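# Four arms unload stones from a wheelbarrow past batten

## Task

Take every stone out of the wheelbarrow and put it on the far side of the low wooden batten, and make sure the wheelbarrow is still upright on the floor, resting on its wheel and legs.

## Robot and tools

Robots: four identical i2rt Big YAM arms, arm1 to arm4, each with six revolute joints, a two-finger gripper and a wrist camera. Fixed room cameras are cam_high and cam_low; wrist cameras are arm1_cam_wrist to arm4_cam_wrist. A hand reaches roughly 1.0 m from its joint1 axis. The arms do not coordinate: a stalled arm does not hold the others back.

Frame: one shared scene frame in metres, origin on the floor, +z up. Feet (base_link, each facing along its own +x): arm1 at x=-0.295 y=+0.655 z=+0.934; arm2 at x=-0.295 y=-0.668 z=+0.967; arm3 at x=+0.378 y=+0.632 z=+1.040; arm4 at x=+0.333 y=-0.631 z=+1.054. So arm1 and arm3 sit on the +y side facing -y, arm2 and arm4 on the -y side facing +y. The hand point lies between the finger pads, about 1 cm short of the tips; fingers extend along the hand's +z and open along its y. Reported hand positions drift more at long reach, and a hand often settles a centimetre or more from where it was sent. hand_target is the pose implied by the joint targets currently held.

Tool move: keys arm1, arm2, arm3, arm4 (each optional; an omitted arm gets nothing new) plus cameras. Each arm's object may hold joints, target and speed.
- joints: absolute values keyed by name: joint1_rad (-2.879 to 2.879, rotation about the foot, positive counter-clockwise seen from above, 0 points along the foot's facing), joint2_rad (0 to 3.141, shoulder; 0 is upper arm pointing back, increasing lifts it up then forward), joint3_rad (0 to 3.019, elbow; 0 is folded), joint4_rad (-1.692 to 1.57, hand pitch, positive tips fingers up), joint5_rad (-1.57 to 1.57, sideways swing, positive to the arm's right), joint6_rad (-2.094 to 2.094, roll, positive clockwise viewed from behind), gripper_m (0 to 0.093, absolute fingertip gap in metres). Done tolerances: ±0.045, ±0.14, ±0.09, ±0.055, ±0.03, ±0.035 rad and ±0.003 m.
- target: one list of seven numbers per arm, [x, y, z, qw, qx, qy, qz], an absolute hand pose in the scene frame, same format as the printed hand line. The hand travels in a straight line from hand_target toward it. With target, joints may contain only gripper_m.
- speed: top path speed in m/s, 0.002 to 0.5, default 0.25, only allowed with target; rotation is capped at twice that in rad/s.
All motions in one call start together; all hand paths in a call finish together, paced by the slowest. A path lasts 0.5 to 10 s and a call at most 15 s. Each control step limits the commanded pose to 100 mm and 20 degrees from the measured hand. Paths ignore obstacles and other arms; hands lag, wander and may exceed speed near full stretch. Joint moves can sweep wide arcs because joints run at different rates. Unknown keys make a call invalid; out-of-range values get it refused, and after a refusal or a stop the remaining move, wait and finished_scene calls of that reply are skipped.
- cameras: list of names or ["all"]; [] for none; omitted means all only for a call with no action.

Other tools: wait(seconds 0 to 10, cameras) lets the scene run and returns full state. zoom_image(camera, region [x0, y0, x1, y1] in pixels, at most 504 by 504, images are 672x504) enlarges the latest picture of a camera. read_manual gives licence text only. finished_scene(scene) ends the scene irreversibly; the goal must already hold without help.

Results: per-arm joint_positions, Joint velocities ("within noise" when still), joint torques (N m, positive toward larger angles; joints 3 and 4 wrap at ±28), hand and hand_target, joint_status and hand_status. The move line lists each commanded arm with done or its worst status. Arms in "as last shown" were not commanded and repeat old values. Status words: off_target (stopped short, maybe still pushing); time_out (joints keep a nearby target and keep pushing; on_its_own lists joints still heading there, "held at" being the target; send a joint its reported position to relax it); not_followed, "joint command not followed" or "pose unreachable" (a self/inter-arm clearance check withheld the command; the arm may keep trying until re-commanded). Images arrive in the order of the pictures line and may be slightly newer than the state.

Gripper: on a hard object the reading ends up to 0.005 m below its width (some read up to 0.002 m above). Closed on nothing it reads 0.000 to 0.003. Light grip just under first-contact width; full force (about 50 to 64 N per pad) from about 0.005 m below it. To release, command well above the reading.

Avoid: squeezing or hard contact between two robots (closing a gripper on another arm's fingers counts) which can end the scene; the clearance check may act late and does not separate fingers, gripper bodies or wrist cameras. Arms keep pushing on contact and motors heat when pushing, holding loads or stretched out; a MOTOR HOT line warns at 85 °C and at 100 °C the arm goes limp for 30 to 60 s (limit_stop_at_motor_heat; resend targets afterwards). Do not drop stones, release them while moving, slam, or tip the wheelbarrow. Loose objects may occasionally get a small push. Wrist joints have play and weaker torque. Camera calibration in the prompt is approximate (fixed cameras may have moved up to about 2.3 degrees and 9 mm).

Each tool is called after "Request:" as a command line: name --argument value for each argument, lists and objects as JSON in quotes; but a table of rows of numbers goes row by row, as --pt "numbers of a row", without its own name.

## Session

Request:
move

Scene clock: 0.00 s.
Joint torques (N m): no reading
Heat: arm1: hottest joint1_rad 35 °C; arm2: hottest gripper 37 °C; arm3: hottest joint1_rad 34 °C; arm4: hottest joint1_rad 33 °C.
Joint velocities: within noise
arm1.joint_positions: joint1_rad=-0.047 joint2_rad=+0.634 joint3_rad=+1.444 joint4_rad=-1.330 joint5_rad=+0.281 joint6_rad=+0.229 gripper_m=+0.09396
arm1.joint_status: not commanded
arm1.hand: x=-0.3414 y=+0.4305 z=+1.5033 quat_wxyz=(-0.314, -0.714, -0.475, +0.408) (m; scene frame)
arm1.hand_target: x=-0.3413 y=+0.4332 z=+1.5125 quat_wxyz=(-0.322, -0.710, -0.471, +0.413) (m; scene frame)
arm1.hand_status: not commanded
arm2.joint_positions: joint1_rad=-0.571 joint2_rad=+0.588 joint3_rad=+1.458 joint4_rad=-1.302 joint5_rad=+0.115 joint6_rad=-0.385 gripper_m=+0.09396
arm2.joint_status: not commanded
arm2.hand: x=-0.1618 y=-0.5072 z=+1.5549 quat_wxyz=(-0.531, +0.506, -0.670, -0.115) (m; scene frame)
arm2.hand_target: x=-0.1637 y=-0.5102 z=+1.5632 quat_wxyz=(-0.539, +0.502, -0.666, -0.118) (m; scene frame)
arm2.hand_status: not commanded
arm3.joint_positions: joint1_rad=-0.889 joint2_rad=+0.644 joint3_rad=+1.375 joint4_rad=-1.400 joint5_rad=+0.041 joint6_rad=+0.190 gripper_m=+0.09396
arm3.joint_status: not commanded
arm3.hand: x=+0.1823 y=+0.4994 z=+1.5552 quat_wxyz=(-0.161, -0.879, -0.190, +0.406) (m; scene frame)
arm3.hand_target: x=+0.1839 y=+0.5006 z=+1.5654 quat_wxyz=(-0.165, -0.874, -0.189, +0.416) (m; scene frame)
arm3.hand_status: not commanded
arm4.joint_positions: joint1_rad=-0.169 joint2_rad=+0.500 joint3_rad=+1.387 joint4_rad=-1.192 joint5_rad=+0.251 joint6_rad=+0.128 gripper_m=+0.09396
arm4.joint_status: not commanded
arm4.hand: x=+0.4007 y=-0.4461 z=+1.6503 quat_wxyz=(-0.486, +0.430, -0.678, -0.345) (m; scene frame)
arm4.hand_target: x=+0.4002 y=-0.4503 z=+1.6622 quat_wxyz=(-0.493, +0.424, -0.672, -0.353) (m; scene frame)
arm4.hand_status: not commanded
pictures: arm1_cam_wrist, arm2_cam_wrist, arm3_cam_wrist, arm4_cam_wrist, cam_high, cam_low

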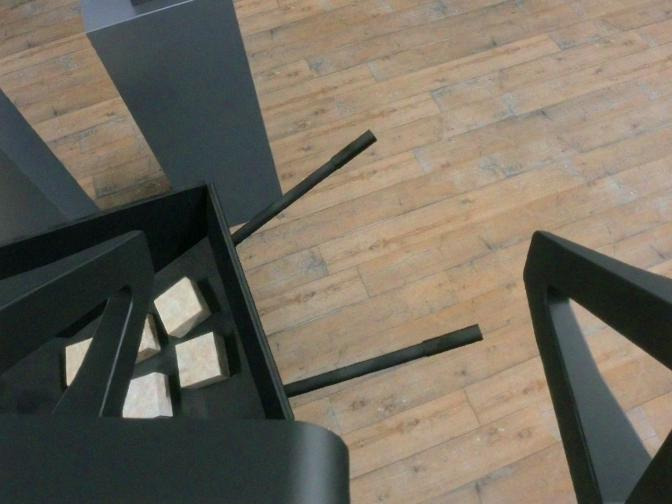

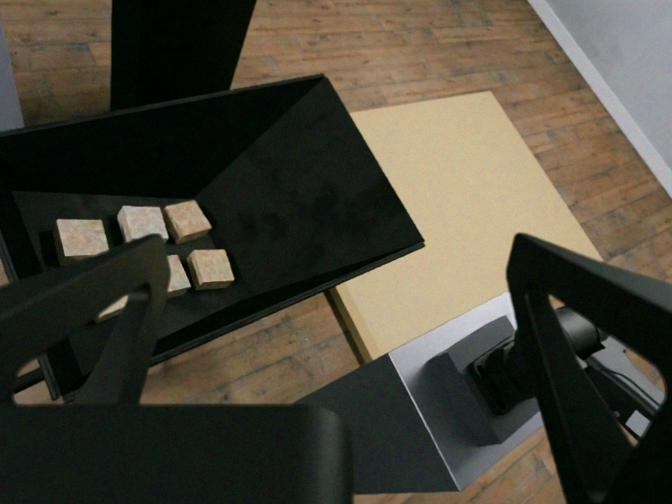

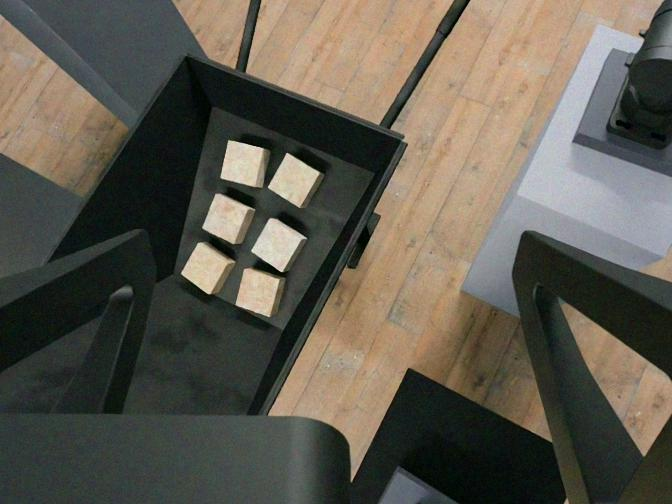

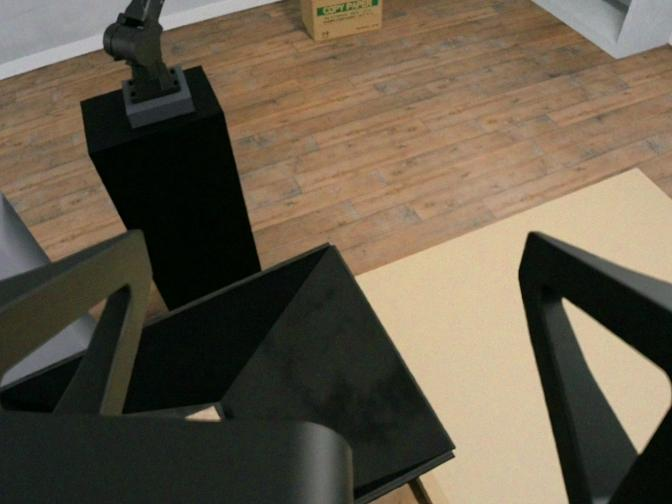

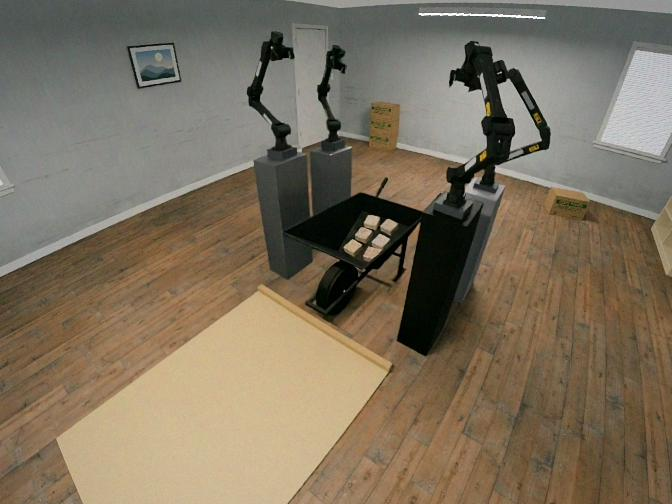

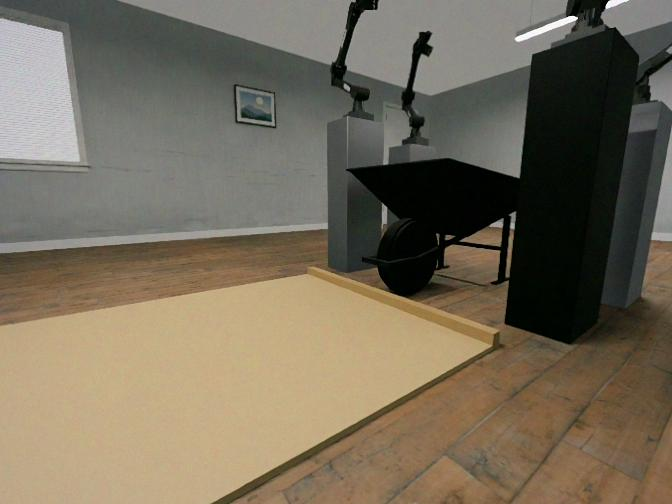

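Request:
zoom_image --camera "cam_high" --region '[230, 160, 500, 362]'

Request:
zoom_image --camera "cam_low" --region '[300, 100, 672, 379]'

Request:
zoom_image --camera "arm1_cam_wrist" --region '[0, 0, 504, 504]'

Request:
zoom_image --camera "arm3_cam_wrist" --region '[0, 0, 504, 504]'

Request:
zoom_image --camera "arm2_cam_wrist" --region '[0, 0, 504, 504]'

Scaled by 1.867 from the camera's 672x504 image, which has a finer 960x720 frame.

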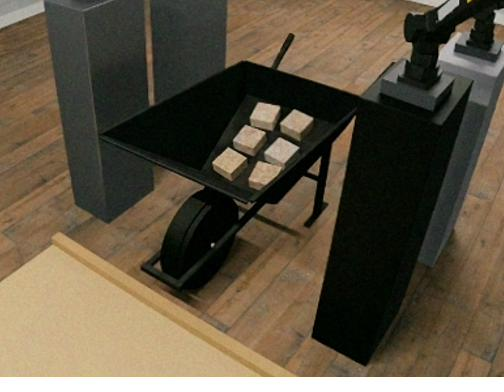

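Scaled by 1.355 from the camera's 672x504 image, which has a finer 960x720 frame.

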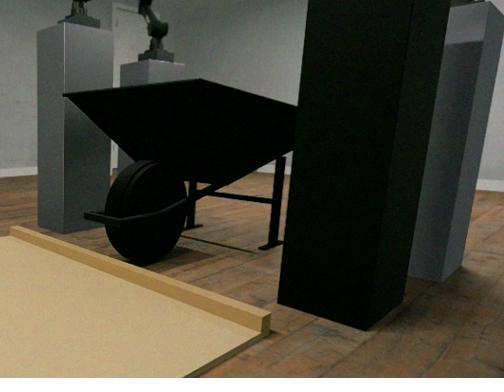

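Scaled by 1.000.

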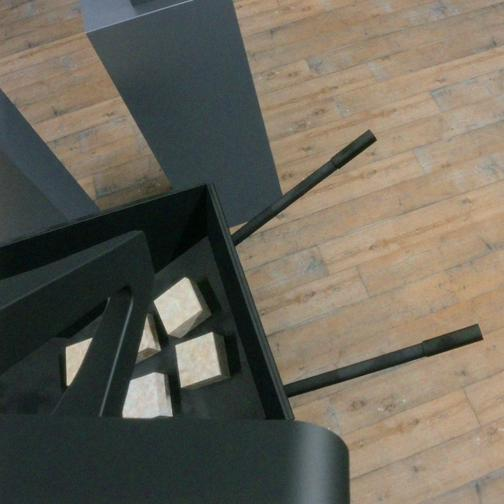

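Scaled by 1.000.

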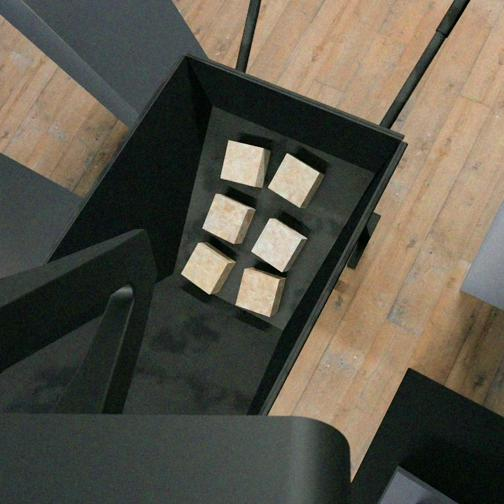

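Scaled by 1.000.

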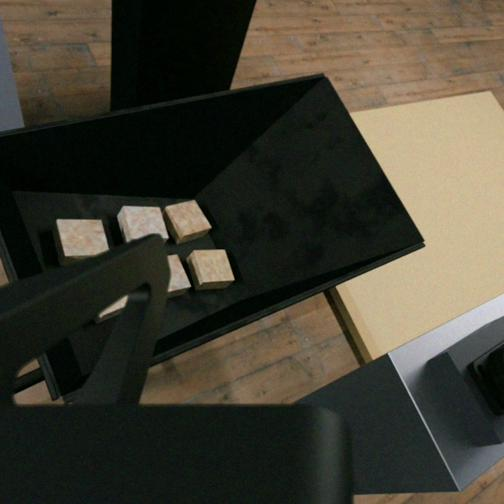

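Request:
zoom_image --camera "arm3_cam_wrist" --region '[160, 110, 340, 340]'

Request:
zoom_image --camera "cam_high" --region '[330, 200, 410, 270]'

Request:
zoom_image --camera "cam_low" --region '[340, 150, 540, 310]'

Request:
zoom_image --camera "arm1_cam_wrist" --region '[200, 100, 500, 420]'

Scaled by 2.191 from the camera's 672x504 image, which has a finer 960x720 frame.

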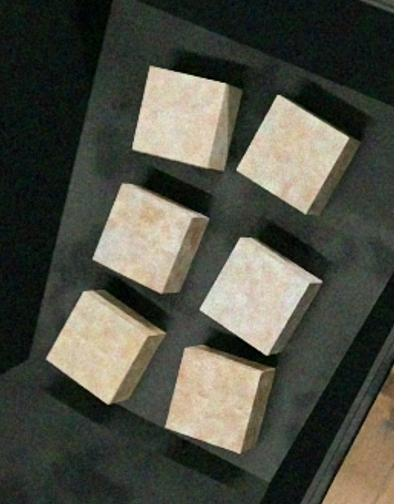

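Scaled by 6.300 from the camera's 672x504 image, which has a finer 960x720 frame.

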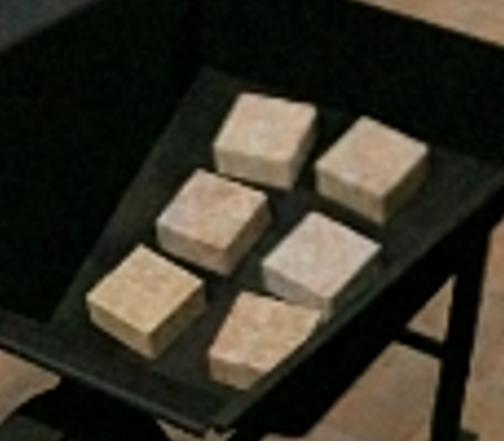

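Scaled by 2.520 from the camera's 672x504 image, which has a finer 960x720 frame.

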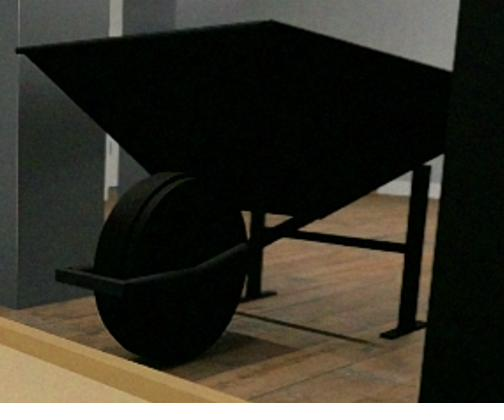

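Scaled by 1.575 from the camera's 672x504 image, which has a finer 960x720 frame.

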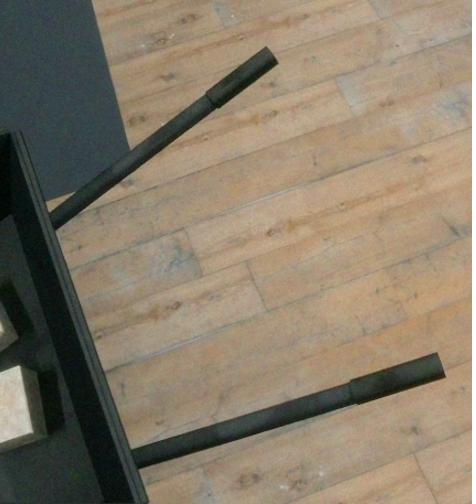

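Request:
move --arm1 '{"target": [-0.58, 0.42, 0.66, 0.7032, 0.7032, 0.0739, -0.0739], "speed": 0.3, "joints": {"gripper_m": 0.09}}' --arm2 '{"target": [-0.58, -0.43, 0.66, 0.7032, -0.7032, 0.0739, 0.0739], "speed": 0.3, "joints": {"gripper_m": 0.09}}' --arm3 '{"joints": {"joint1_rad": 1.6}}' --arm4 '{"joints": {"joint1_rad": -1.6}}' --cameras '["all"]'

Scene clock: 31.60 s.
Joint torques (N m): arm1=[-1.79 -11.05 -1.58 2.88 -0.19 -0.13] | arm2=[-1.2 1.85 12.37 0.61 0.28 -0.11] | arm3=[1.08 1.61 10.22 1.52 0.03 -0.06] | arm4=[-1.96 4.84 7.58 2.02 -0.07 -0.03]
Heat: arm1: hottest joint1_rad 34 °C; arm2: hottest gripper 37 °C; arm3: hottest joint3_rad 34 °C; arm4: hottest joint3_rad 34 °C.
move: arm1 off_target; arm2 not_followed; arm3 done; arm4 done
Joint velocities: within noise
arm1.joint_positions: joint1_rad=-1.404 joint2_rad=+2.994 joint3_rad=+0.967 joint4_rad=+1.545 joint5_rad=-1.391 joint6_rad=+0.893 gripper_m=+0.09013
arm1.joint_status: all done
arm1.hand: x=-0.5850 y=+0.4193 z=+0.6646 quat_wxyz=(-0.677, -0.728, -0.094, +0.054) (m; scene frame)
arm1.hand_target: x=-0.5812 y=+0.4198 z=+0.6606 quat_wxyz=(-0.677, -0.728, -0.092, +0.054) (m; scene frame)
arm1.hand_status: off_target (0.007 m and 5.2 deg from the pose sent, 0.876 m and 76.0 deg at the start; a joint's target at an end of its range on 28 of 165 steps)
arm2.joint_positions: joint1_rad=+1.252 joint2_rad=+0.094 joint3_rad=+0.199 joint4_rad=-1.028 joint5_rad=+1.355 joint6_rad=-0.020 gripper_m=+0.09007
arm2.joint_status: all done
arm2.on_its_own: joint1_rad is held at +1.238, not at its first target -0.571; joint2_rad is held at +0.083, not at its first target +0.587; joint3_rad is held at +0.249, not at its first target +1.474; joint4_rad is held at -1.036, not at its first target -1.300; joint5_rad is held at +1.351, not at its first target +0.115; joint6_rad is held at -0.037, not at its first target -0.385
arm2.hand: x=-0.3332 y=-0.4790 z=+1.1541 quat_wxyz=(-0.632, +0.696, -0.311, -0.141) (m; scene frame)
arm2.hand_target: x=-0.3314 y=-0.4785 z=+1.1762 quat_wxyz=(-0.631, +0.689, -0.324, -0.152) (m; scene frame)
arm2.hand_status: not_followed (0.554 m and 29.5 deg from the pose sent, 0.991 m and 76.1 deg at the start; pose on its path clipped on 109 of 165 steps; a joint's target at an end of its range on 101 of 165 steps)
arm3.joint_positions: joint1_rad=+1.591 joint2_rad=+0.644 joint3_rad=+1.375 joint4_rad=-1.400 joint5_rad=+0.041 joint6_rad=+0.190 gripper_m=+0.09400
arm3.joint_status: all done
arm3.hand: x=+0.6135 y=+0.6217 z=+1.5553 quat_wxyz=(-0.437, -0.103, -0.894, -0.016) (m; scene frame)
arm3.hand_target: x=+0.6116 y=+0.6237 z=+1.5655 quat_wxyz=(-0.447, -0.099, -0.889, -0.019) (m; scene frame)
arm3.hand_status: not commanded
arm4.joint_positions: joint1_rad=-1.586 joint2_rad=+0.500 joint3_rad=+1.387 joint4_rad=-1.192 joint5_rad=+0.251 joint6_rad=+0.128 gripper_m=+0.09398
arm4.joint_status: all done
arm4.hand: x=+0.5276 y=-0.6698 z=+1.6500 quat_wxyz=(-0.593, -0.114, -0.795, +0.054) (m; scene frame)
arm4.hand_target: x=+0.5229 y=-0.6727 z=+1.6618 quat_wxyz=(-0.603, -0.121, -0.786, +0.057) (m; scene frame)
arm4.hand_status: not commanded
pictures: arm1_cam_wrist, arm2_cam_wrist, arm3_cam_wrist, arm4_cam_wrist, cam_high, cam_low
pose unreachable (arm2 arm): on one or more control steps of this call this arm could not follow its commanded pose, so it was not sent that pose on those steps. On the call's last step it was still not sent that pose. It may still have moved: this result reports where it is.
cause: moving toward the commanded pose would bring two parts of the arm too close to each other (its upper arm (the part past joint 2) and its gripper housing).
camera_calibration:
arm1_cam_wrist: T_world_to_cam=[[-0.19923, 0.058823, -0.978186, 0.509794], [0.765137, 0.633005, -0.117772, 0.26683], [0.612269, -0.771909, -0.171121, 0.918757], [0, 0, 0, 1]] pos_world=[-0.665121, 0.510305, 0.687317]
arm2_cam_wrist: T_world_to_cam=[[0.60718, 0.026946, 0.794107, -0.699331], [0.51819, -0.771066, -0.370048, 0.236077], [0.602338, 0.636185, -0.48214, 1.18719], [0, 0, 0, 1]] pos_world=[-0.4128, -0.554395, 1.21509]
arm3_cam_wrist: T_world_to_cam=[[-0.157452, -0.98098, -0.113522, 0.884831], [-0.946776, 0.182636, -0.265066, 0.886299], [0.280757, 0.0657447, -0.957524, 1.39735], [0, 0, 0, 1]] pos_world=[0.58613, 0.614264, 1.67337]
arm4_cam_wrist: T_world_to_cam=[[-0.254688, -0.966085, -0.0425832, -0.44449], [-0.770099, 0.22926, -0.595305, 1.54534], [0.584878, -0.118824, -0.802371, 1.06085], [0, 0, 0, 1]] pos_world=[0.456395, -0.657648, 1.75221]

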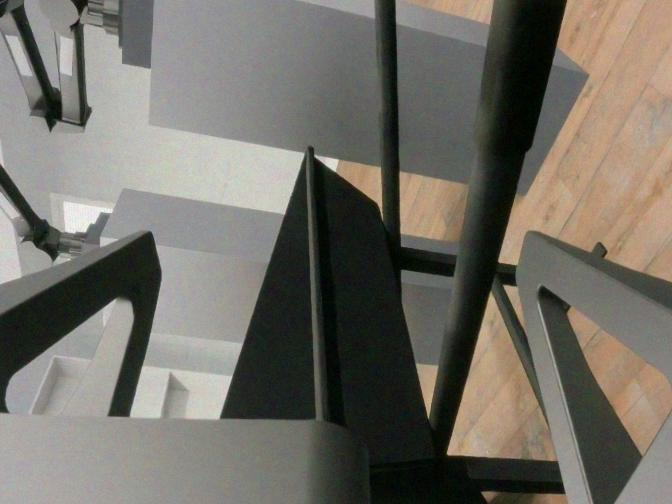

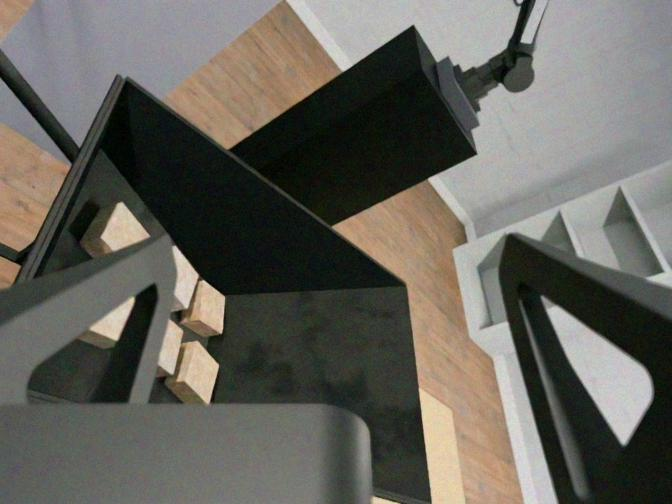

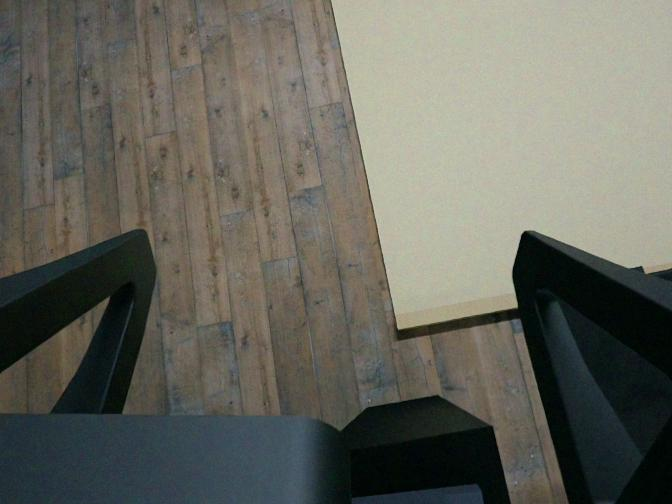

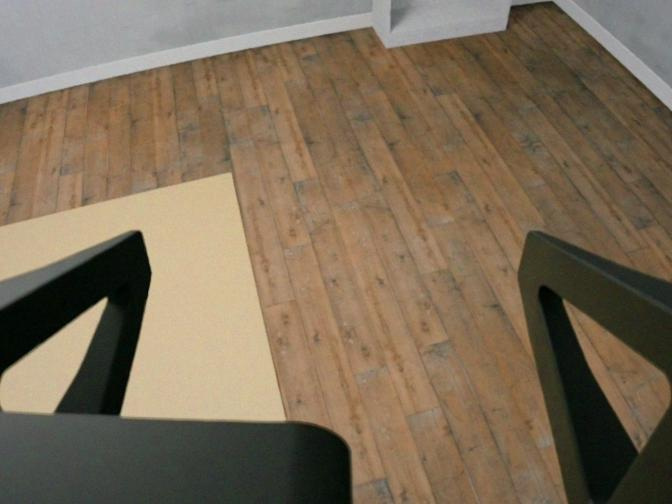

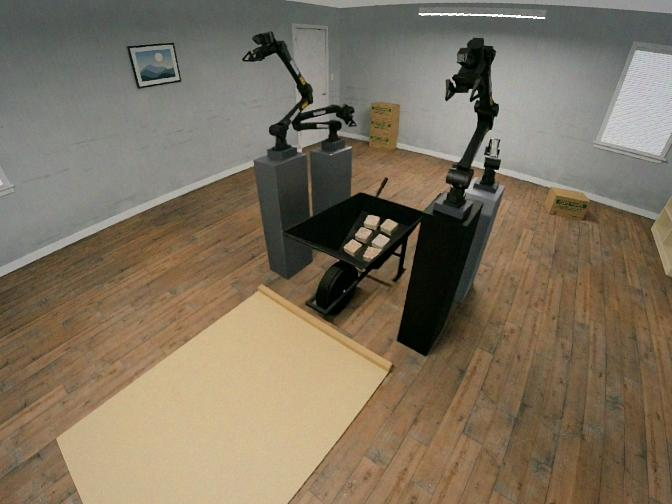

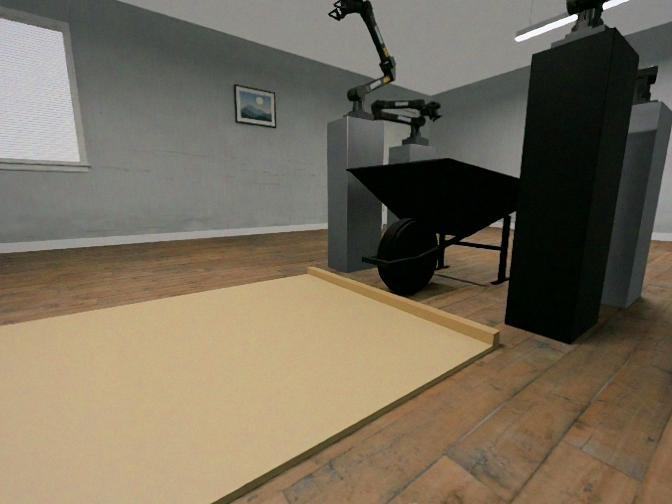

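Request:
move --arm2 '{"joints": {"joint1_rad": 1.40, "joint2_rad": 1.7, "joint3_rad": 0.95, "joint4_rad": 0.6, "joint5_rad": 1.2, "joint6_rad": -0.7}}' --cameras '["cam_high"]'

Request:
move --arm2 '{"joints": {"joint1_rad": 1.404, "joint2_rad": 2.99, "joint3_rad": 0.967, "joint4_rad": 1.54, "joint5_rad": 1.38, "joint6_rad": -0.893}}' --cameras '["cam_high", "arm2_cam_wrist"]'

Scene clock: 37.13 s.
Joint torques (N m): arm1=[-1.79 -10.99 -1.58 2.85 -0.2 -0.13] | arm2=[0.03 2.02 8.91 1.14 0.37 0.07] | arm3=[1.14 1.67 10.21 1.54 0.03 -0.06] | arm4=[-1.96 4.78 7.6 2.03 -0.08 -0.03]
Heat: arm1: hottest joint1_rad 34 °C; arm2: hottest gripper 36 °C; arm3: hottest joint3_rad 35 °C; arm4: hottest joint3_rad 35 °C.
move: arm2 time_out
Joint velocities: within noise
arm1.joint_positions: joint1_rad=-1.404 joint2_rad=+2.994 joint3_rad=+0.967 joint4_rad=+1.545 joint5_rad=-1.391 joint6_rad=+0.895 gripper_m=+0.09013
arm1.joint_status: not commanded
arm1.hand: x=-0.5850 y=+0.4193 z=+0.6646 quat_wxyz=(-0.677, -0.728, -0.093, +0.053) (m; scene frame)
arm1.hand_target: x=-0.5811 y=+0.4198 z=+0.6606 quat_wxyz=(-0.677, -0.728, -0.091, +0.053) (m; scene frame)
arm1.hand_status: not commanded
arm2.joint_positions: joint1_rad=+1.340 joint2_rad=+0.205 joint3_rad=+0.313 joint4_rad=-0.904 joint5_rad=+1.229 joint6_rad=-0.354 gripper_m=+0.09007
arm2.joint_status: joint1_rad time_out (moved +0.088 of +0.148); joint2_rad time_out (moved +0.111 of +1.606); joint3_rad time_out (moved +0.114 of +0.751); joint4_rad time_out (moved +0.124 of +1.628); joint6_rad time_out (moved -0.334 of -0.680); the others done
arm2.on_its_own: joint1_rad is held at +1.340, not at your +1.400, since a time_out; joint2_rad is held at +0.205, not at your +1.700, since a time_out; joint3_rad is held at +0.313, not at your +0.950, since a time_out; joint4_rad is held at -0.903, not at your +0.600, since a time_out; joint6_rad is held at -0.355, not at your -0.700, since a time_out
arm2.hand: x=-0.3890 y=-0.4797 z=+1.1898 quat_wxyz=(-0.605, +0.764, -0.175, -0.138) (m; scene frame)
arm2.hand_target: x=-0.3890 y=-0.4797 z=+1.1898 quat_wxyz=(-0.605, +0.764, -0.175, -0.138) (m; scene frame)
arm2.hand_status: not commanded
arm3: as last shown
arm4.joint_positions: joint1_rad=-1.586 joint2_rad=+0.500 joint3_rad=+1.387 joint4_rad=-1.192 joint5_rad=+0.251 joint6_rad=+0.128 gripper_m=+0.09398
arm4.joint_status: not commanded
arm4.hand: x=+0.5276 y=-0.6698 z=+1.6500 quat_wxyz=(-0.593, -0.114, -0.795, +0.054) (m; scene frame)
arm4.hand_target: x=+0.5229 y=-0.6727 z=+1.6618 quat_wxyz=(-0.603, -0.121, -0.786, +0.057) (m; scene frame)
arm4.hand_status: not commanded
pictures: cam_high
joint command not followed: on one or more control steps a check withheld the commanded joint targets of the arm2 arm, and it was not sent them on those steps.
cause: the commanded joint targets, or the way to them, would bring a part of the robot too close to another arm (this arm's forearm (the part past joint 3) and the arm4 arm's upper arm (the part past joint 2)).

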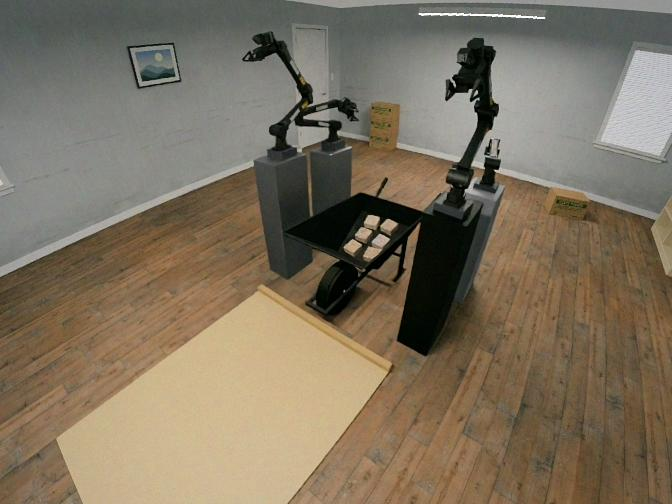

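not run: a stop came earlier in this reply.

Request:
move --arm2 '{"joints": {"joint1_rad": 0.7, "joint2_rad": 0.6, "joint3_rad": 0.6, "joint4_rad": -0.5, "joint5_rad": 1.2, "joint6_rad": -0.5}}' --arm3 '{"joints": {"joint1_rad": 0.8}}' --arm4 '{"joints": {"joint1_rad": -0.8}}'

Request:
move --arm2 '{"joints": {"joint1_rad": 1.30, "joint2_rad": 1.9, "joint3_rad": 0.95, "joint4_rad": 0.6, "joint5_rad": 1.2, "joint6_rad": -0.7}}'

Request:
move --arm2 '{"joints": {"joint1_rad": 1.404, "joint2_rad": 2.99, "joint3_rad": 0.967, "joint4_rad": 1.53, "joint5_rad": 1.38, "joint6_rad": -0.893}}' --cameras '["cam_high", "arm2_cam_wrist"]'

Scene clock: 40.43 s.
Joint torques (N m): arm1=[-1.79 -10.93 -1.58 2.85 -0.19 -0.12] | arm2=[-1.32 -1.26 12.16 2.37 0.16 -0.11] | arm3=[-0.09 1.73 10.21 1.54 0 -0.06] | arm4=[0.5 4.89 7.58 2.03 -0.07 -0.03]
Heat: arm1: hottest joint1_rad 34 °C; arm2: hottest joint3_rad 36 °C; arm3: hottest joint3_rad 35 °C; arm4: hottest joint3_rad 35 °C.
move: arm2 done; arm3 done; arm4 done
Joint velocities: within noise
arm1: as last shown
arm2.joint_positions: joint1_rad=+0.715 joint2_rad=+0.597 joint3_rad=+0.557 joint4_rad=-0.523 joint5_rad=+1.201 joint6_rad=-0.482 gripper_m=+0.09007
arm2.joint_status: all done
arm2.hand: x=-0.3301 y=-0.3814 z=+1.2812 quat_wxyz=(-0.639, +0.653, -0.407, -0.003) (m; scene frame)
arm2.hand_target: x=-0.3296 y=-0.3767 z=+1.3043 quat_wxyz=(-0.646, +0.639, -0.418, -0.016) (m; scene frame)
arm2.hand_status: not commanded
arm3.joint_positions: joint1_rad=+0.809 joint2_rad=+0.644 joint3_rad=+1.375 joint4_rad=-1.400 joint5_rad=+0.041 joint6_rad=+0.190 gripper_m=+0.09400
arm3.joint_status: all done
arm3.hand: x=+0.5356 y=+0.4586 z=+1.5559 quat_wxyz=(-0.411, -0.437, -0.786, +0.151) (m; scene frame)
arm3.hand_target: x=+0.5328 y=+0.4588 z=+1.5661 quat_wxyz=(-0.421, -0.438, -0.779, +0.155) (m; scene frame)
arm3.hand_status: not commanded
arm4.joint_positions: joint1_rad=-0.815 joint2_rad=+0.500 joint3_rad=+1.387 joint4_rad=-1.192 joint5_rad=+0.251 joint6_rad=+0.128 gripper_m=+0.09398
arm4.joint_status: all done
arm4.hand: x=+0.4991 y=-0.5239 z=+1.6502 quat_wxyz=(-0.570, +0.193, -0.780, -0.173) (m; scene frame)
arm4.hand_target: x=+0.4946 y=-0.5246 z=+1.6620 quat_wxyz=(-0.578, +0.195, -0.771, -0.183) (m; scene frame)
arm4.hand_status: not commanded
camera_calibration:
arm1_cam_wrist: T_world_to_cam=[[-0.197718, 0.0588894, -0.978488, 0.510875], [0.765397, 0.632914, -0.116569, 0.26621], [0.612434, -0.77198, -0.170212, 0.91826], [0, 0, 0, 1]] pos_world=[-0.665121, 0.510305, 0.687216]
arm2_cam_wrist: T_world_to_cam=[[0.536933, -0.126948, 0.834018, -0.93774], [0.251615, -0.91952, -0.30195, 0.124885], [0.805228, 0.371978, -0.461779, 1.12471], [0, 0, 0, 1]] pos_world=[-0.43357, -0.422579, 1.33917]
arm3_cam_wrist: T_world_to_cam=[[-0.803092, -0.584407, -0.116241, 0.880805], [-0.541482, 0.797203, -0.266955, 0.346594], [0.248678, -0.151447, -0.956673, 1.54595], [0, 0, 0, 1]] pos_world=[0.510597, 0.472572, 1.67388]
arm4_cam_wrist: T_world_to_cam=[[0.490569, -0.870363, -0.0425512, -0.632594], [-0.711576, -0.371928, -0.596095, 1.14715], [0.502993, 0.322704, -0.801786, 1.36623], [0, 0, 0, 1]] pos_world=[0.439413, -0.564816, 1.75231]

Scene clock: 42.30 s.
Joint torques (N m): arm1=[-1.85 -10.93 -1.58 2.85 -0.19 -0.13] | arm2=[0.38 -14.33 7.05 2.45 0.17 -0.1] | arm3=[-0.09 1.67 10.19 1.54 0 -0.06] | arm4=[0.44 4.84 7.58 2.02 -0.07 -0.03]
Heat: arm1: hottest joint1_rad 34 °C; arm2: hottest joint3_rad 36 °C; arm3: hottest joint3_rad 35 °C; arm4: hottest joint3_rad 35 °C.
move: arm2 done
Joint velocities: within noise
arm1, arm3, arm4: as last shown
arm2.joint_positions: joint1_rad=+1.295 joint2_rad=+1.881 joint3_rad=+0.933 joint4_rad=+0.575 joint5_rad=+1.201 joint6_rad=-0.683 gripper_m=+0.09007
arm2.joint_status: all done
arm2.hand: x=-0.7780 y=-0.3574 z=+1.0793 quat_wxyz=(-0.634, +0.728, -0.178, -0.193) (m; scene frame)
arm2.hand_target: x=-0.7865 y=-0.3581 z=+1.0782 quat_wxyz=(-0.635, +0.726, -0.176, -0.198) (m; scene frame)
arm2.hand_status: not commanded
camera_calibration:
arm1_cam_wrist: T_world_to_cam=[[-0.197718, 0.0588894, -0.978488, 0.510875], [0.765397, 0.632914, -0.116569, 0.26621], [0.612434, -0.77198, -0.170212, 0.91826], [0, 0, 0, 1]] pos_world=[-0.665121, 0.510305, 0.687216]
arm2_cam_wrist: T_world_to_cam=[[0.494647, 0.150857, 0.855901, -0.482993], [0.740735, -0.588281, -0.324402, 0.721834], [0.454573, 0.79446, -0.402736, 1.19764], [0, 0, 0, 1]] pos_world=[-0.840191, -0.453974, 1.12989]
arm3_cam_wrist: T_world_to_cam=[[-0.803092, -0.584407, -0.116241, 0.880805], [-0.541482, 0.797203, -0.266955, 0.346594], [0.248678, -0.151447, -0.956673, 1.54595], [0, 0, 0, 1]] pos_world=[0.510597, 0.472572, 1.67388]
arm4_cam_wrist: T_world_to_cam=[[0.490569, -0.870363, -0.0425512, -0.632594], [-0.711576, -0.371928, -0.596095, 1.14715], [0.502993, 0.322704, -0.801786, 1.36623], [0, 0, 0, 1]] pos_world=[0.439413, -0.564816, 1.75231]

Scene clock: 44.07 s.
Joint torques (N m): arm1=[-1.79 -10.99 -1.59 2.85 -0.2 -0.13] | arm2=[-0.15 -12.69 -1.84 2.33 0.3 -0.1] | arm3=[-0.03 1.67 10.21 1.52 0 -0.06] | arm4=[0.44 4.84 7.6 2.02 -0.07 -0.03]
Heat: arm1: hottest joint1_rad 34 °C; arm2: hottest joint3_rad 36 °C; arm3: hottest joint3_rad 36 °C; arm4: hottest joint3_rad 35 °C.
move: arm2 done
Joint velocities: within noise
arm1, arm3, arm4: as last shown
arm2.joint_positions: joint1_rad=+1.405 joint2_rad=+2.975 joint3_rad=+0.965 joint4_rad=+1.508 joint5_rad=+1.378 joint6_rad=-0.874 gripper_m=+0.09007
arm2.joint_status: all done
arm2.hand: x=-0.5968 y=-0.4388 z=+0.6974 quat_wxyz=(-0.674, +0.732, -0.078, -0.064) (m; scene frame)
arm2.hand_target: x=-0.5926 y=-0.4393 z=+0.6948 quat_wxyz=(-0.675, +0.731, -0.075, -0.061) (m; scene frame)
arm2.hand_status: not commanded
pictures: arm2_cam_wrist, cam_high
camera_calibration:
arm2_cam_wrist: T_world_to_cam=[[0.190469, 0.0968707, 0.976902, -0.523134], [0.792418, -0.602575, -0.0947473, 0.280292], [0.579479, 0.792161, -0.191534, 0.952308], [0, 0, 0, 1]] pos_world=[-0.67431, -0.534808, 0.720007]

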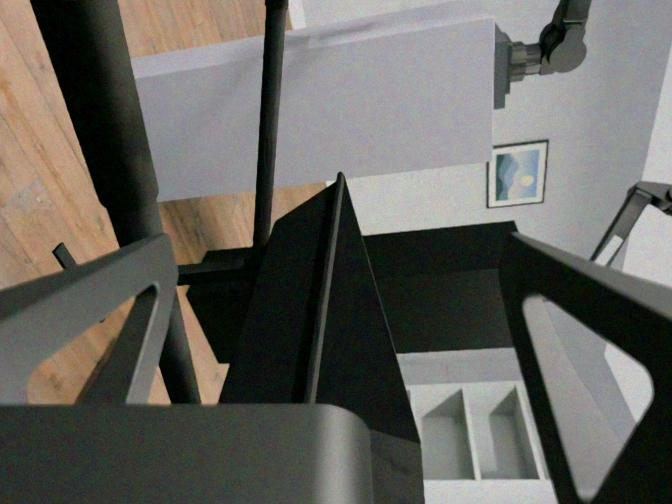

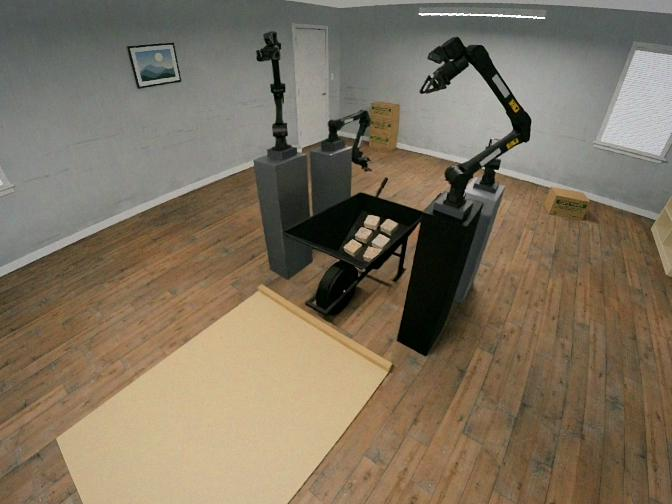

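Request:
move --arm1 '{"target": [-0.585, 0.37, 0.56, 0.6398, 0.7625, 0.0616, -0.0734], "speed": 0.15}' --arm2 '{"target": [-0.585, -0.39, 0.545, 0.6398, -0.7625, 0.0616, 0.0734], "speed": 0.15}' --cameras '["arm1_cam_wrist", "arm2_cam_wrist", "cam_high"]'

Scene clock: 51.17 s.
Joint torques (N m): arm1=[-1.61 -11.58 -0.94 1.28 -0.25 -0.35] | arm2=[-1.14 -13.51 -0.62 0.32 0.53 0.28] | arm3=[-0.09 1.67 10.19 1.52 0 -0.06] | arm4=[0.5 4.89 7.58 2.03 -0.07 -0.03]
Heat: arm1: hottest joint1_rad 34 °C; arm2: hottest gripper 36 °C; arm3: hottest joint3_rad 36 °C; arm4: hottest joint3_rad 36 °C.
move: arm1 off_target; arm2 off_target
Joint velocities: within noise
arm1.joint_positions: joint1_rad=-1.237 joint2_rad=+3.138 joint3_rad=+1.175 joint4_rad=+1.401 joint5_rad=-1.127 joint6_rad=+0.858 gripper_m=+0.09013
arm1.joint_status: not commanded
arm1.hand: x=-0.5931 y=+0.3687 z=+0.5695 quat_wxyz=(-0.620, -0.778, -0.076, +0.064) (m; scene frame)
arm1.hand_target: x=-0.5849 y=+0.3705 z=+0.5610 quat_wxyz=(-0.616, -0.782, -0.074, +0.057) (m; scene frame)
arm1.hand_status: off_target (0.013 m and 3.5 deg from the pose sent, 0.116 m and 7.3 deg at the start; a joint's target at an end of its range on 72 of 77 steps)
arm2.joint_positions: joint1_rad=+1.241 joint2_rad=+3.121 joint3_rad=+1.252 joint4_rad=+0.914 joint5_rad=+1.128 joint6_rad=-0.500 gripper_m=+0.09007
arm2.joint_status: not commanded
arm2.hand: x=-0.5949 y=-0.3916 z=+0.5533 quat_wxyz=(-0.573, +0.813, -0.098, -0.025) (m; scene frame)
arm2.hand_target: x=-0.5848 y=-0.3908 z=+0.5463 quat_wxyz=(-0.572, +0.813, -0.104, -0.016) (m; scene frame)
arm2.hand_status: off_target (0.013 m and 11.8 deg from the pose sent, 0.160 m and 5.7 deg at the start; a joint's target at an end of its range on 62 of 77 steps)
arm3, arm4: as last shown
pictures: arm1_cam_wrist, arm2_cam_wrist, cam_high
camera_calibration:
arm1_cam_wrist: T_world_to_cam=[[-0.18799, 0.213117, -0.958771, 0.356924], [0.800471, 0.598898, -0.0238276, 0.273805], [0.569128, -0.771947, -0.283181, 0.906646], [0, 0, 0, 1]] pos_world=[-0.668072, 0.459835, 0.605477]
arm2_cam_wrist: T_world_to_cam=[[0.179282, 0.340805, 0.922881, -0.268592], [0.756415, -0.647563, 0.09219, 0.151071], [0.629042, 0.681553, -0.373886, 0.973249], [0, 0, 0, 1]] pos_world=[-0.678333, -0.473956, 0.597836]

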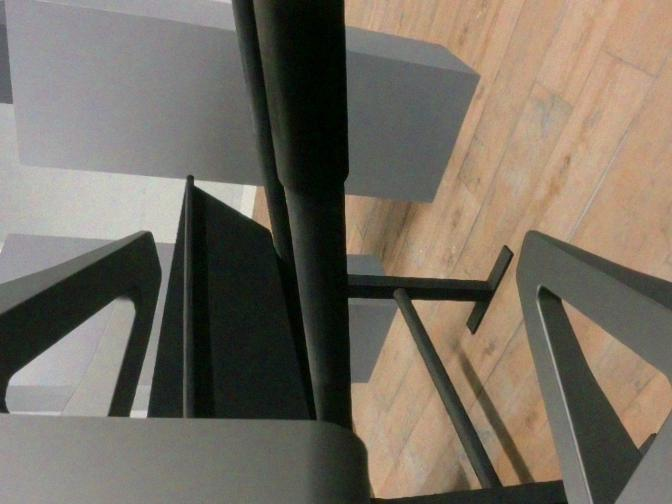

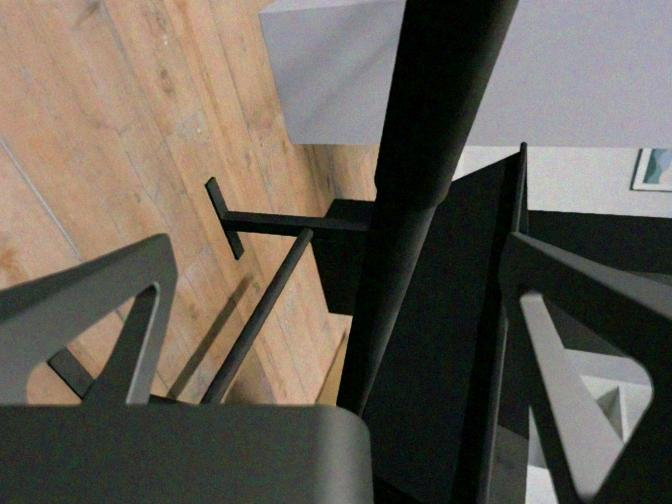

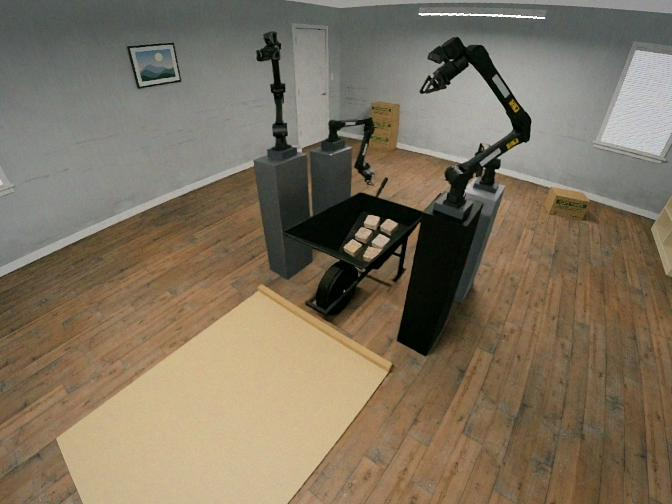

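Request:
move --arm1 '{"target": [-0.59, 0.23, 0.549, 0.6387, 0.7611, 0.0728, -0.0867], "speed": 0.12}' --arm2 '{"target": [-0.59, -0.285, 0.549, 0.6116, -0.7828, 0.07, 0.09], "speed": 0.12}' --cameras '["arm1_cam_wrist", "arm2_cam_wrist"]'

Scene clock: 56.50 s.
Joint torques (N m): arm1=[-1.55 -13.51 0.79 1.96 -0.07 -0.14] | arm2=[-1.49 -14.68 0.01 2.48 0.08 -0.13] | arm3=[-0.03 1.73 10.18 1.54 0 -0.06] | arm4=[0.5 4.89 7.58 2.02 -0.07 -0.03]
Heat: arm1: hottest joint1_rad 34 °C; arm2: hottest gripper 36 °C; arm3: hottest joint3_rad 37 °C; arm4: hottest joint3_rad 36 °C.
move: arm1 off_target; arm2 off_target
Joint velocities: within noise
arm1.joint_positions: joint1_rad=-0.892 joint2_rad=+3.138 joint3_rad=+1.367 joint4_rad=+1.412 joint5_rad=-0.794 joint6_rad=+1.058 gripper_m=+0.09013
arm1.joint_status: not commanded
arm1.hand: x=-0.5967 y=+0.2258 z=+0.5594 quat_wxyz=(-0.610, -0.782, -0.092, +0.086) (m; scene frame)
arm1.hand_target: x=-0.5904 y=+0.2302 z=+0.5501 quat_wxyz=(-0.606, -0.787, -0.083, +0.076) (m; scene frame)
arm1.hand_status: off_target (0.013 m and 4.6 deg from the pose sent, 0.140 m and 3.9 deg at the start; a joint's target at an end of its range on 68 of 68 steps)
arm2.joint_positions: joint1_rad=+0.959 joint2_rad=+3.121 joint3_rad=+1.327 joint4_rad=+1.149 joint5_rad=+0.838 joint6_rad=-0.834 gripper_m=+0.09007
arm2.joint_status: not commanded
arm2.hand: x=-0.5986 y=-0.2863 z=+0.5537 quat_wxyz=(-0.547, +0.829, -0.095, -0.060) (m; scene frame)
arm2.hand_target: x=-0.5909 y=-0.2853 z=+0.5500 quat_wxyz=(-0.549, +0.828, -0.094, -0.057) (m; scene frame)
arm2.hand_status: off_target (0.010 m and 10.2 deg from the pose sent, 0.107 m and 9.9 deg at the start; a joint's target at an end of its range on 68 of 68 steps)
arm3, arm4: as last shown
pictures: arm1_cam_wrist, arm2_cam_wrist
camera_calibration:
arm1_cam_wrist: T_world_to_cam=[[-0.238556, 0.23201, -0.943007, 0.333763], [0.800437, 0.596827, -0.055651, 0.380326], [0.549901, -0.768094, -0.328086, 0.808331], [0, 0, 0, 1]] pos_world=[-0.669308, 0.31645, 0.601108]
arm2_cam_wrist: T_world_to_cam=[[0.214119, 0.40031, 0.891014, -0.248591], [0.79307, -0.603765, 0.0806743, 0.262902], [0.570258, 0.689362, -0.446751, 0.911429], [0, 0, 0, 1]] pos_world=[-0.675021, -0.37006, 0.60747]

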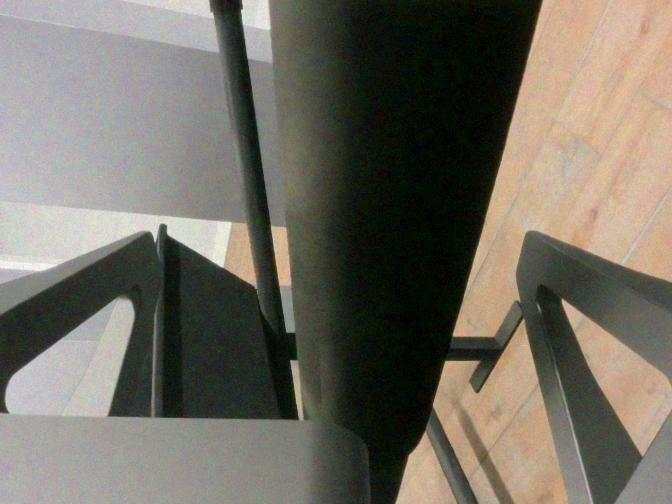

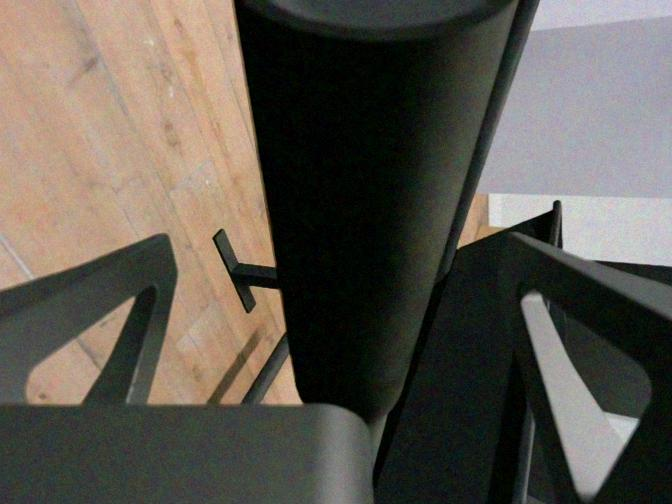

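Request:
move --arm1 '{"target": [-0.585, 0.233, 0.541, 0.6387, 0.7611, 0.0728, -0.0867], "speed": 0.05}' --cameras '["arm1_cam_wrist"]'

Scene clock: 60.23 s.
Joint torques (N m): arm1=[-1.44 -13.51 0.09 1.51 -0.07 -0.34] | arm2=[-1.2 -14.68 -0.02 2.48 0.1 -0.11] | arm3=[-0.09 1.67 10.21 1.55 0 -0.06] | arm4=[0.44 4.84 7.6 2.02 -0.07 -0.03]
Heat: arm1: hottest joint1_rad 34 °C; arm2: hottest gripper 36 °C; arm3: hottest joint3_rad 37 °C; arm4: hottest joint3_rad 36 °C.
move: arm1 off_target
Joint velocities: within noise
arm1.joint_positions: joint1_rad=-0.892 joint2_rad=+3.138 joint3_rad=+1.367 joint4_rad=+1.387 joint5_rad=-0.790 joint6_rad=+1.058 gripper_m=+0.09013
arm1.joint_status: not commanded
arm1.hand: x=-0.5962 y=+0.2270 z=+0.5547 quat_wxyz=(-0.604, -0.788, -0.085, +0.079) (m; scene frame)
arm1.hand_target: x=-0.5852 y=+0.2333 z=+0.5428 quat_wxyz=(-0.595, -0.796, -0.085, +0.070) (m; scene frame)
arm1.hand_status: off_target (0.019 m and 5.3 deg from the pose sent, 0.023 m and 4.6 deg at the start; a joint's target at an end of its range on 42 of 42 steps)
arm2, arm3, arm4: as last shown
arm2.hand_target: x=-0.5907 y=-0.2853 z=+0.5499 quat_wxyz=(-0.549, +0.828, -0.094, -0.057) (m; scene frame)
pictures: arm1_cam_wrist
camera_calibration:
arm1_cam_wrist: T_world_to_cam=[[-0.221176, 0.249455, -0.94279, 0.335411], [0.803703, 0.594206, -0.0313239, 0.367928], [0.552398, -0.764651, -0.331911, 0.810251], [0, 0, 0, 1]] pos_world=[-0.669101, 0.317264, 0.596678]

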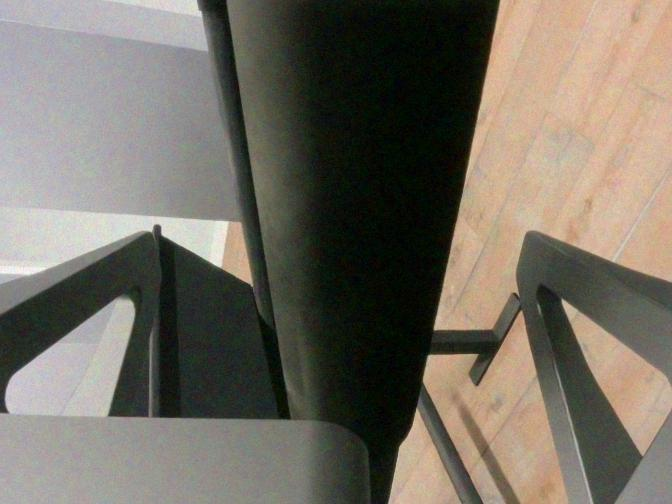

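Request:
move --arm1 '{"joints": {"gripper_m": 0.02}}' --arm2 '{"joints": {"gripper_m": 0.02}}' --cameras '["arm1_cam_wrist", "arm2_cam_wrist"]'

Scene clock: 61.27 s.
Joint torques (N m): arm1=[-1.44 -13.57 0.09 2.1 -0.44 -0.29] | arm2=[-1.2 -14.51 0.01 1.92 -0.11 -0.1] | arm3=[-0.03 1.73 10.21 1.52 0 -0.06] | arm4=[0.5 4.84 7.6 2.02 -0.07 -0.03]
Heat: arm1: hottest joint1_rad 34 °C; arm2: hottest joint2_rad 36 °C; arm3: hottest joint3_rad 37 °C; arm4: hottest joint3_rad 36 °C.
move: arm1 off_target; arm2 off_target
Joint velocities: within noise
arm1.joint_positions: joint1_rad=-0.892 joint2_rad=+3.139 joint3_rad=+1.367 joint4_rad=+1.373 joint5_rad=-0.782 joint6_rad=+1.051 gripper_m=+0.03123
arm1.joint_status: gripper_m off_target (ended at +0.03125, target +0.02000)
arm1.hand: x=-0.5964 y=+0.2281 z=+0.5515 quat_wxyz=(-0.599, -0.792, -0.083, +0.079) (m; scene frame)
arm1.hand_target: x=-0.5851 y=+0.2332 z=+0.5430 quat_wxyz=(-0.595, -0.796, -0.085, +0.070) (m; scene frame)
arm1.hand_status: not commanded
arm2.joint_positions: joint1_rad=+0.959 joint2_rad=+3.119 joint3_rad=+1.327 joint4_rad=+1.163 joint5_rad=+0.852 joint6_rad=-0.836 gripper_m=+0.03262
arm2.joint_status: gripper_m off_target (ended at +0.03265, target +0.02000)
arm2.hand: x=-0.5987 y=-0.2843 z=+0.5579 quat_wxyz=(-0.554, +0.824, -0.101, -0.061) (m; scene frame)
arm2.hand_target: x=-0.5897 y=-0.2850 z=+0.5507 quat_wxyz=(-0.552, +0.827, -0.096, -0.055) (m; scene frame)
arm2.hand_status: not commanded
arm3, arm4: as last shown
pictures: arm1_cam_wrist, arm2_cam_wrist
camera_calibration:
arm1_cam_wrist: T_world_to_cam=[[-0.216862, 0.261902, -0.940414, 0.330537], [0.807015, 0.59013, -0.0217507, 0.365059], [0.54927, -0.763645, -0.339335, 0.812127], [0, 0, 0, 1]] pos_world=[-0.669004, 0.318176, 0.594365]
arm2_cam_wrist: T_world_to_cam=[[0.224288, 0.383628, 0.895837, -0.254514], [0.787236, -0.613165, 0.0654805, 0.266213], [0.574417, 0.690549, -0.439532, 0.910738], [0, 0, 0, 1]] pos_world=[-0.675631, -0.368038, 0.610869]

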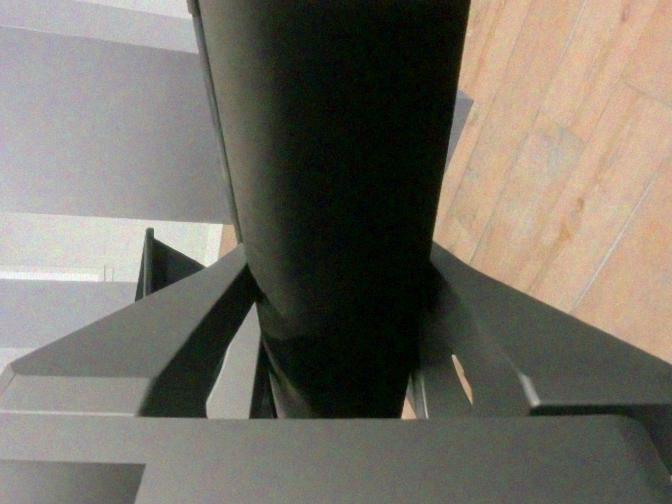

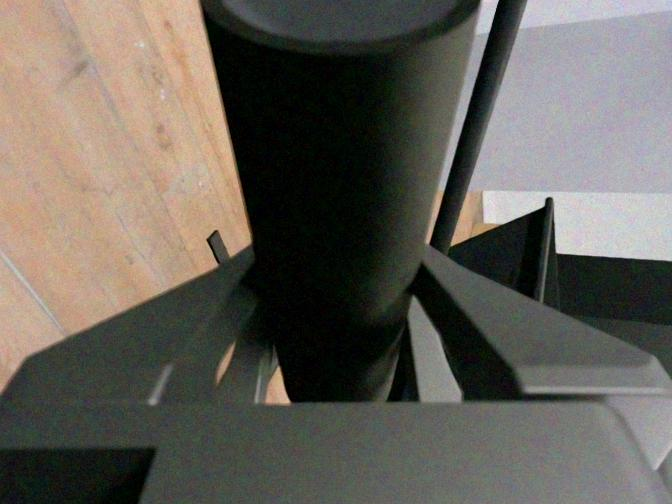

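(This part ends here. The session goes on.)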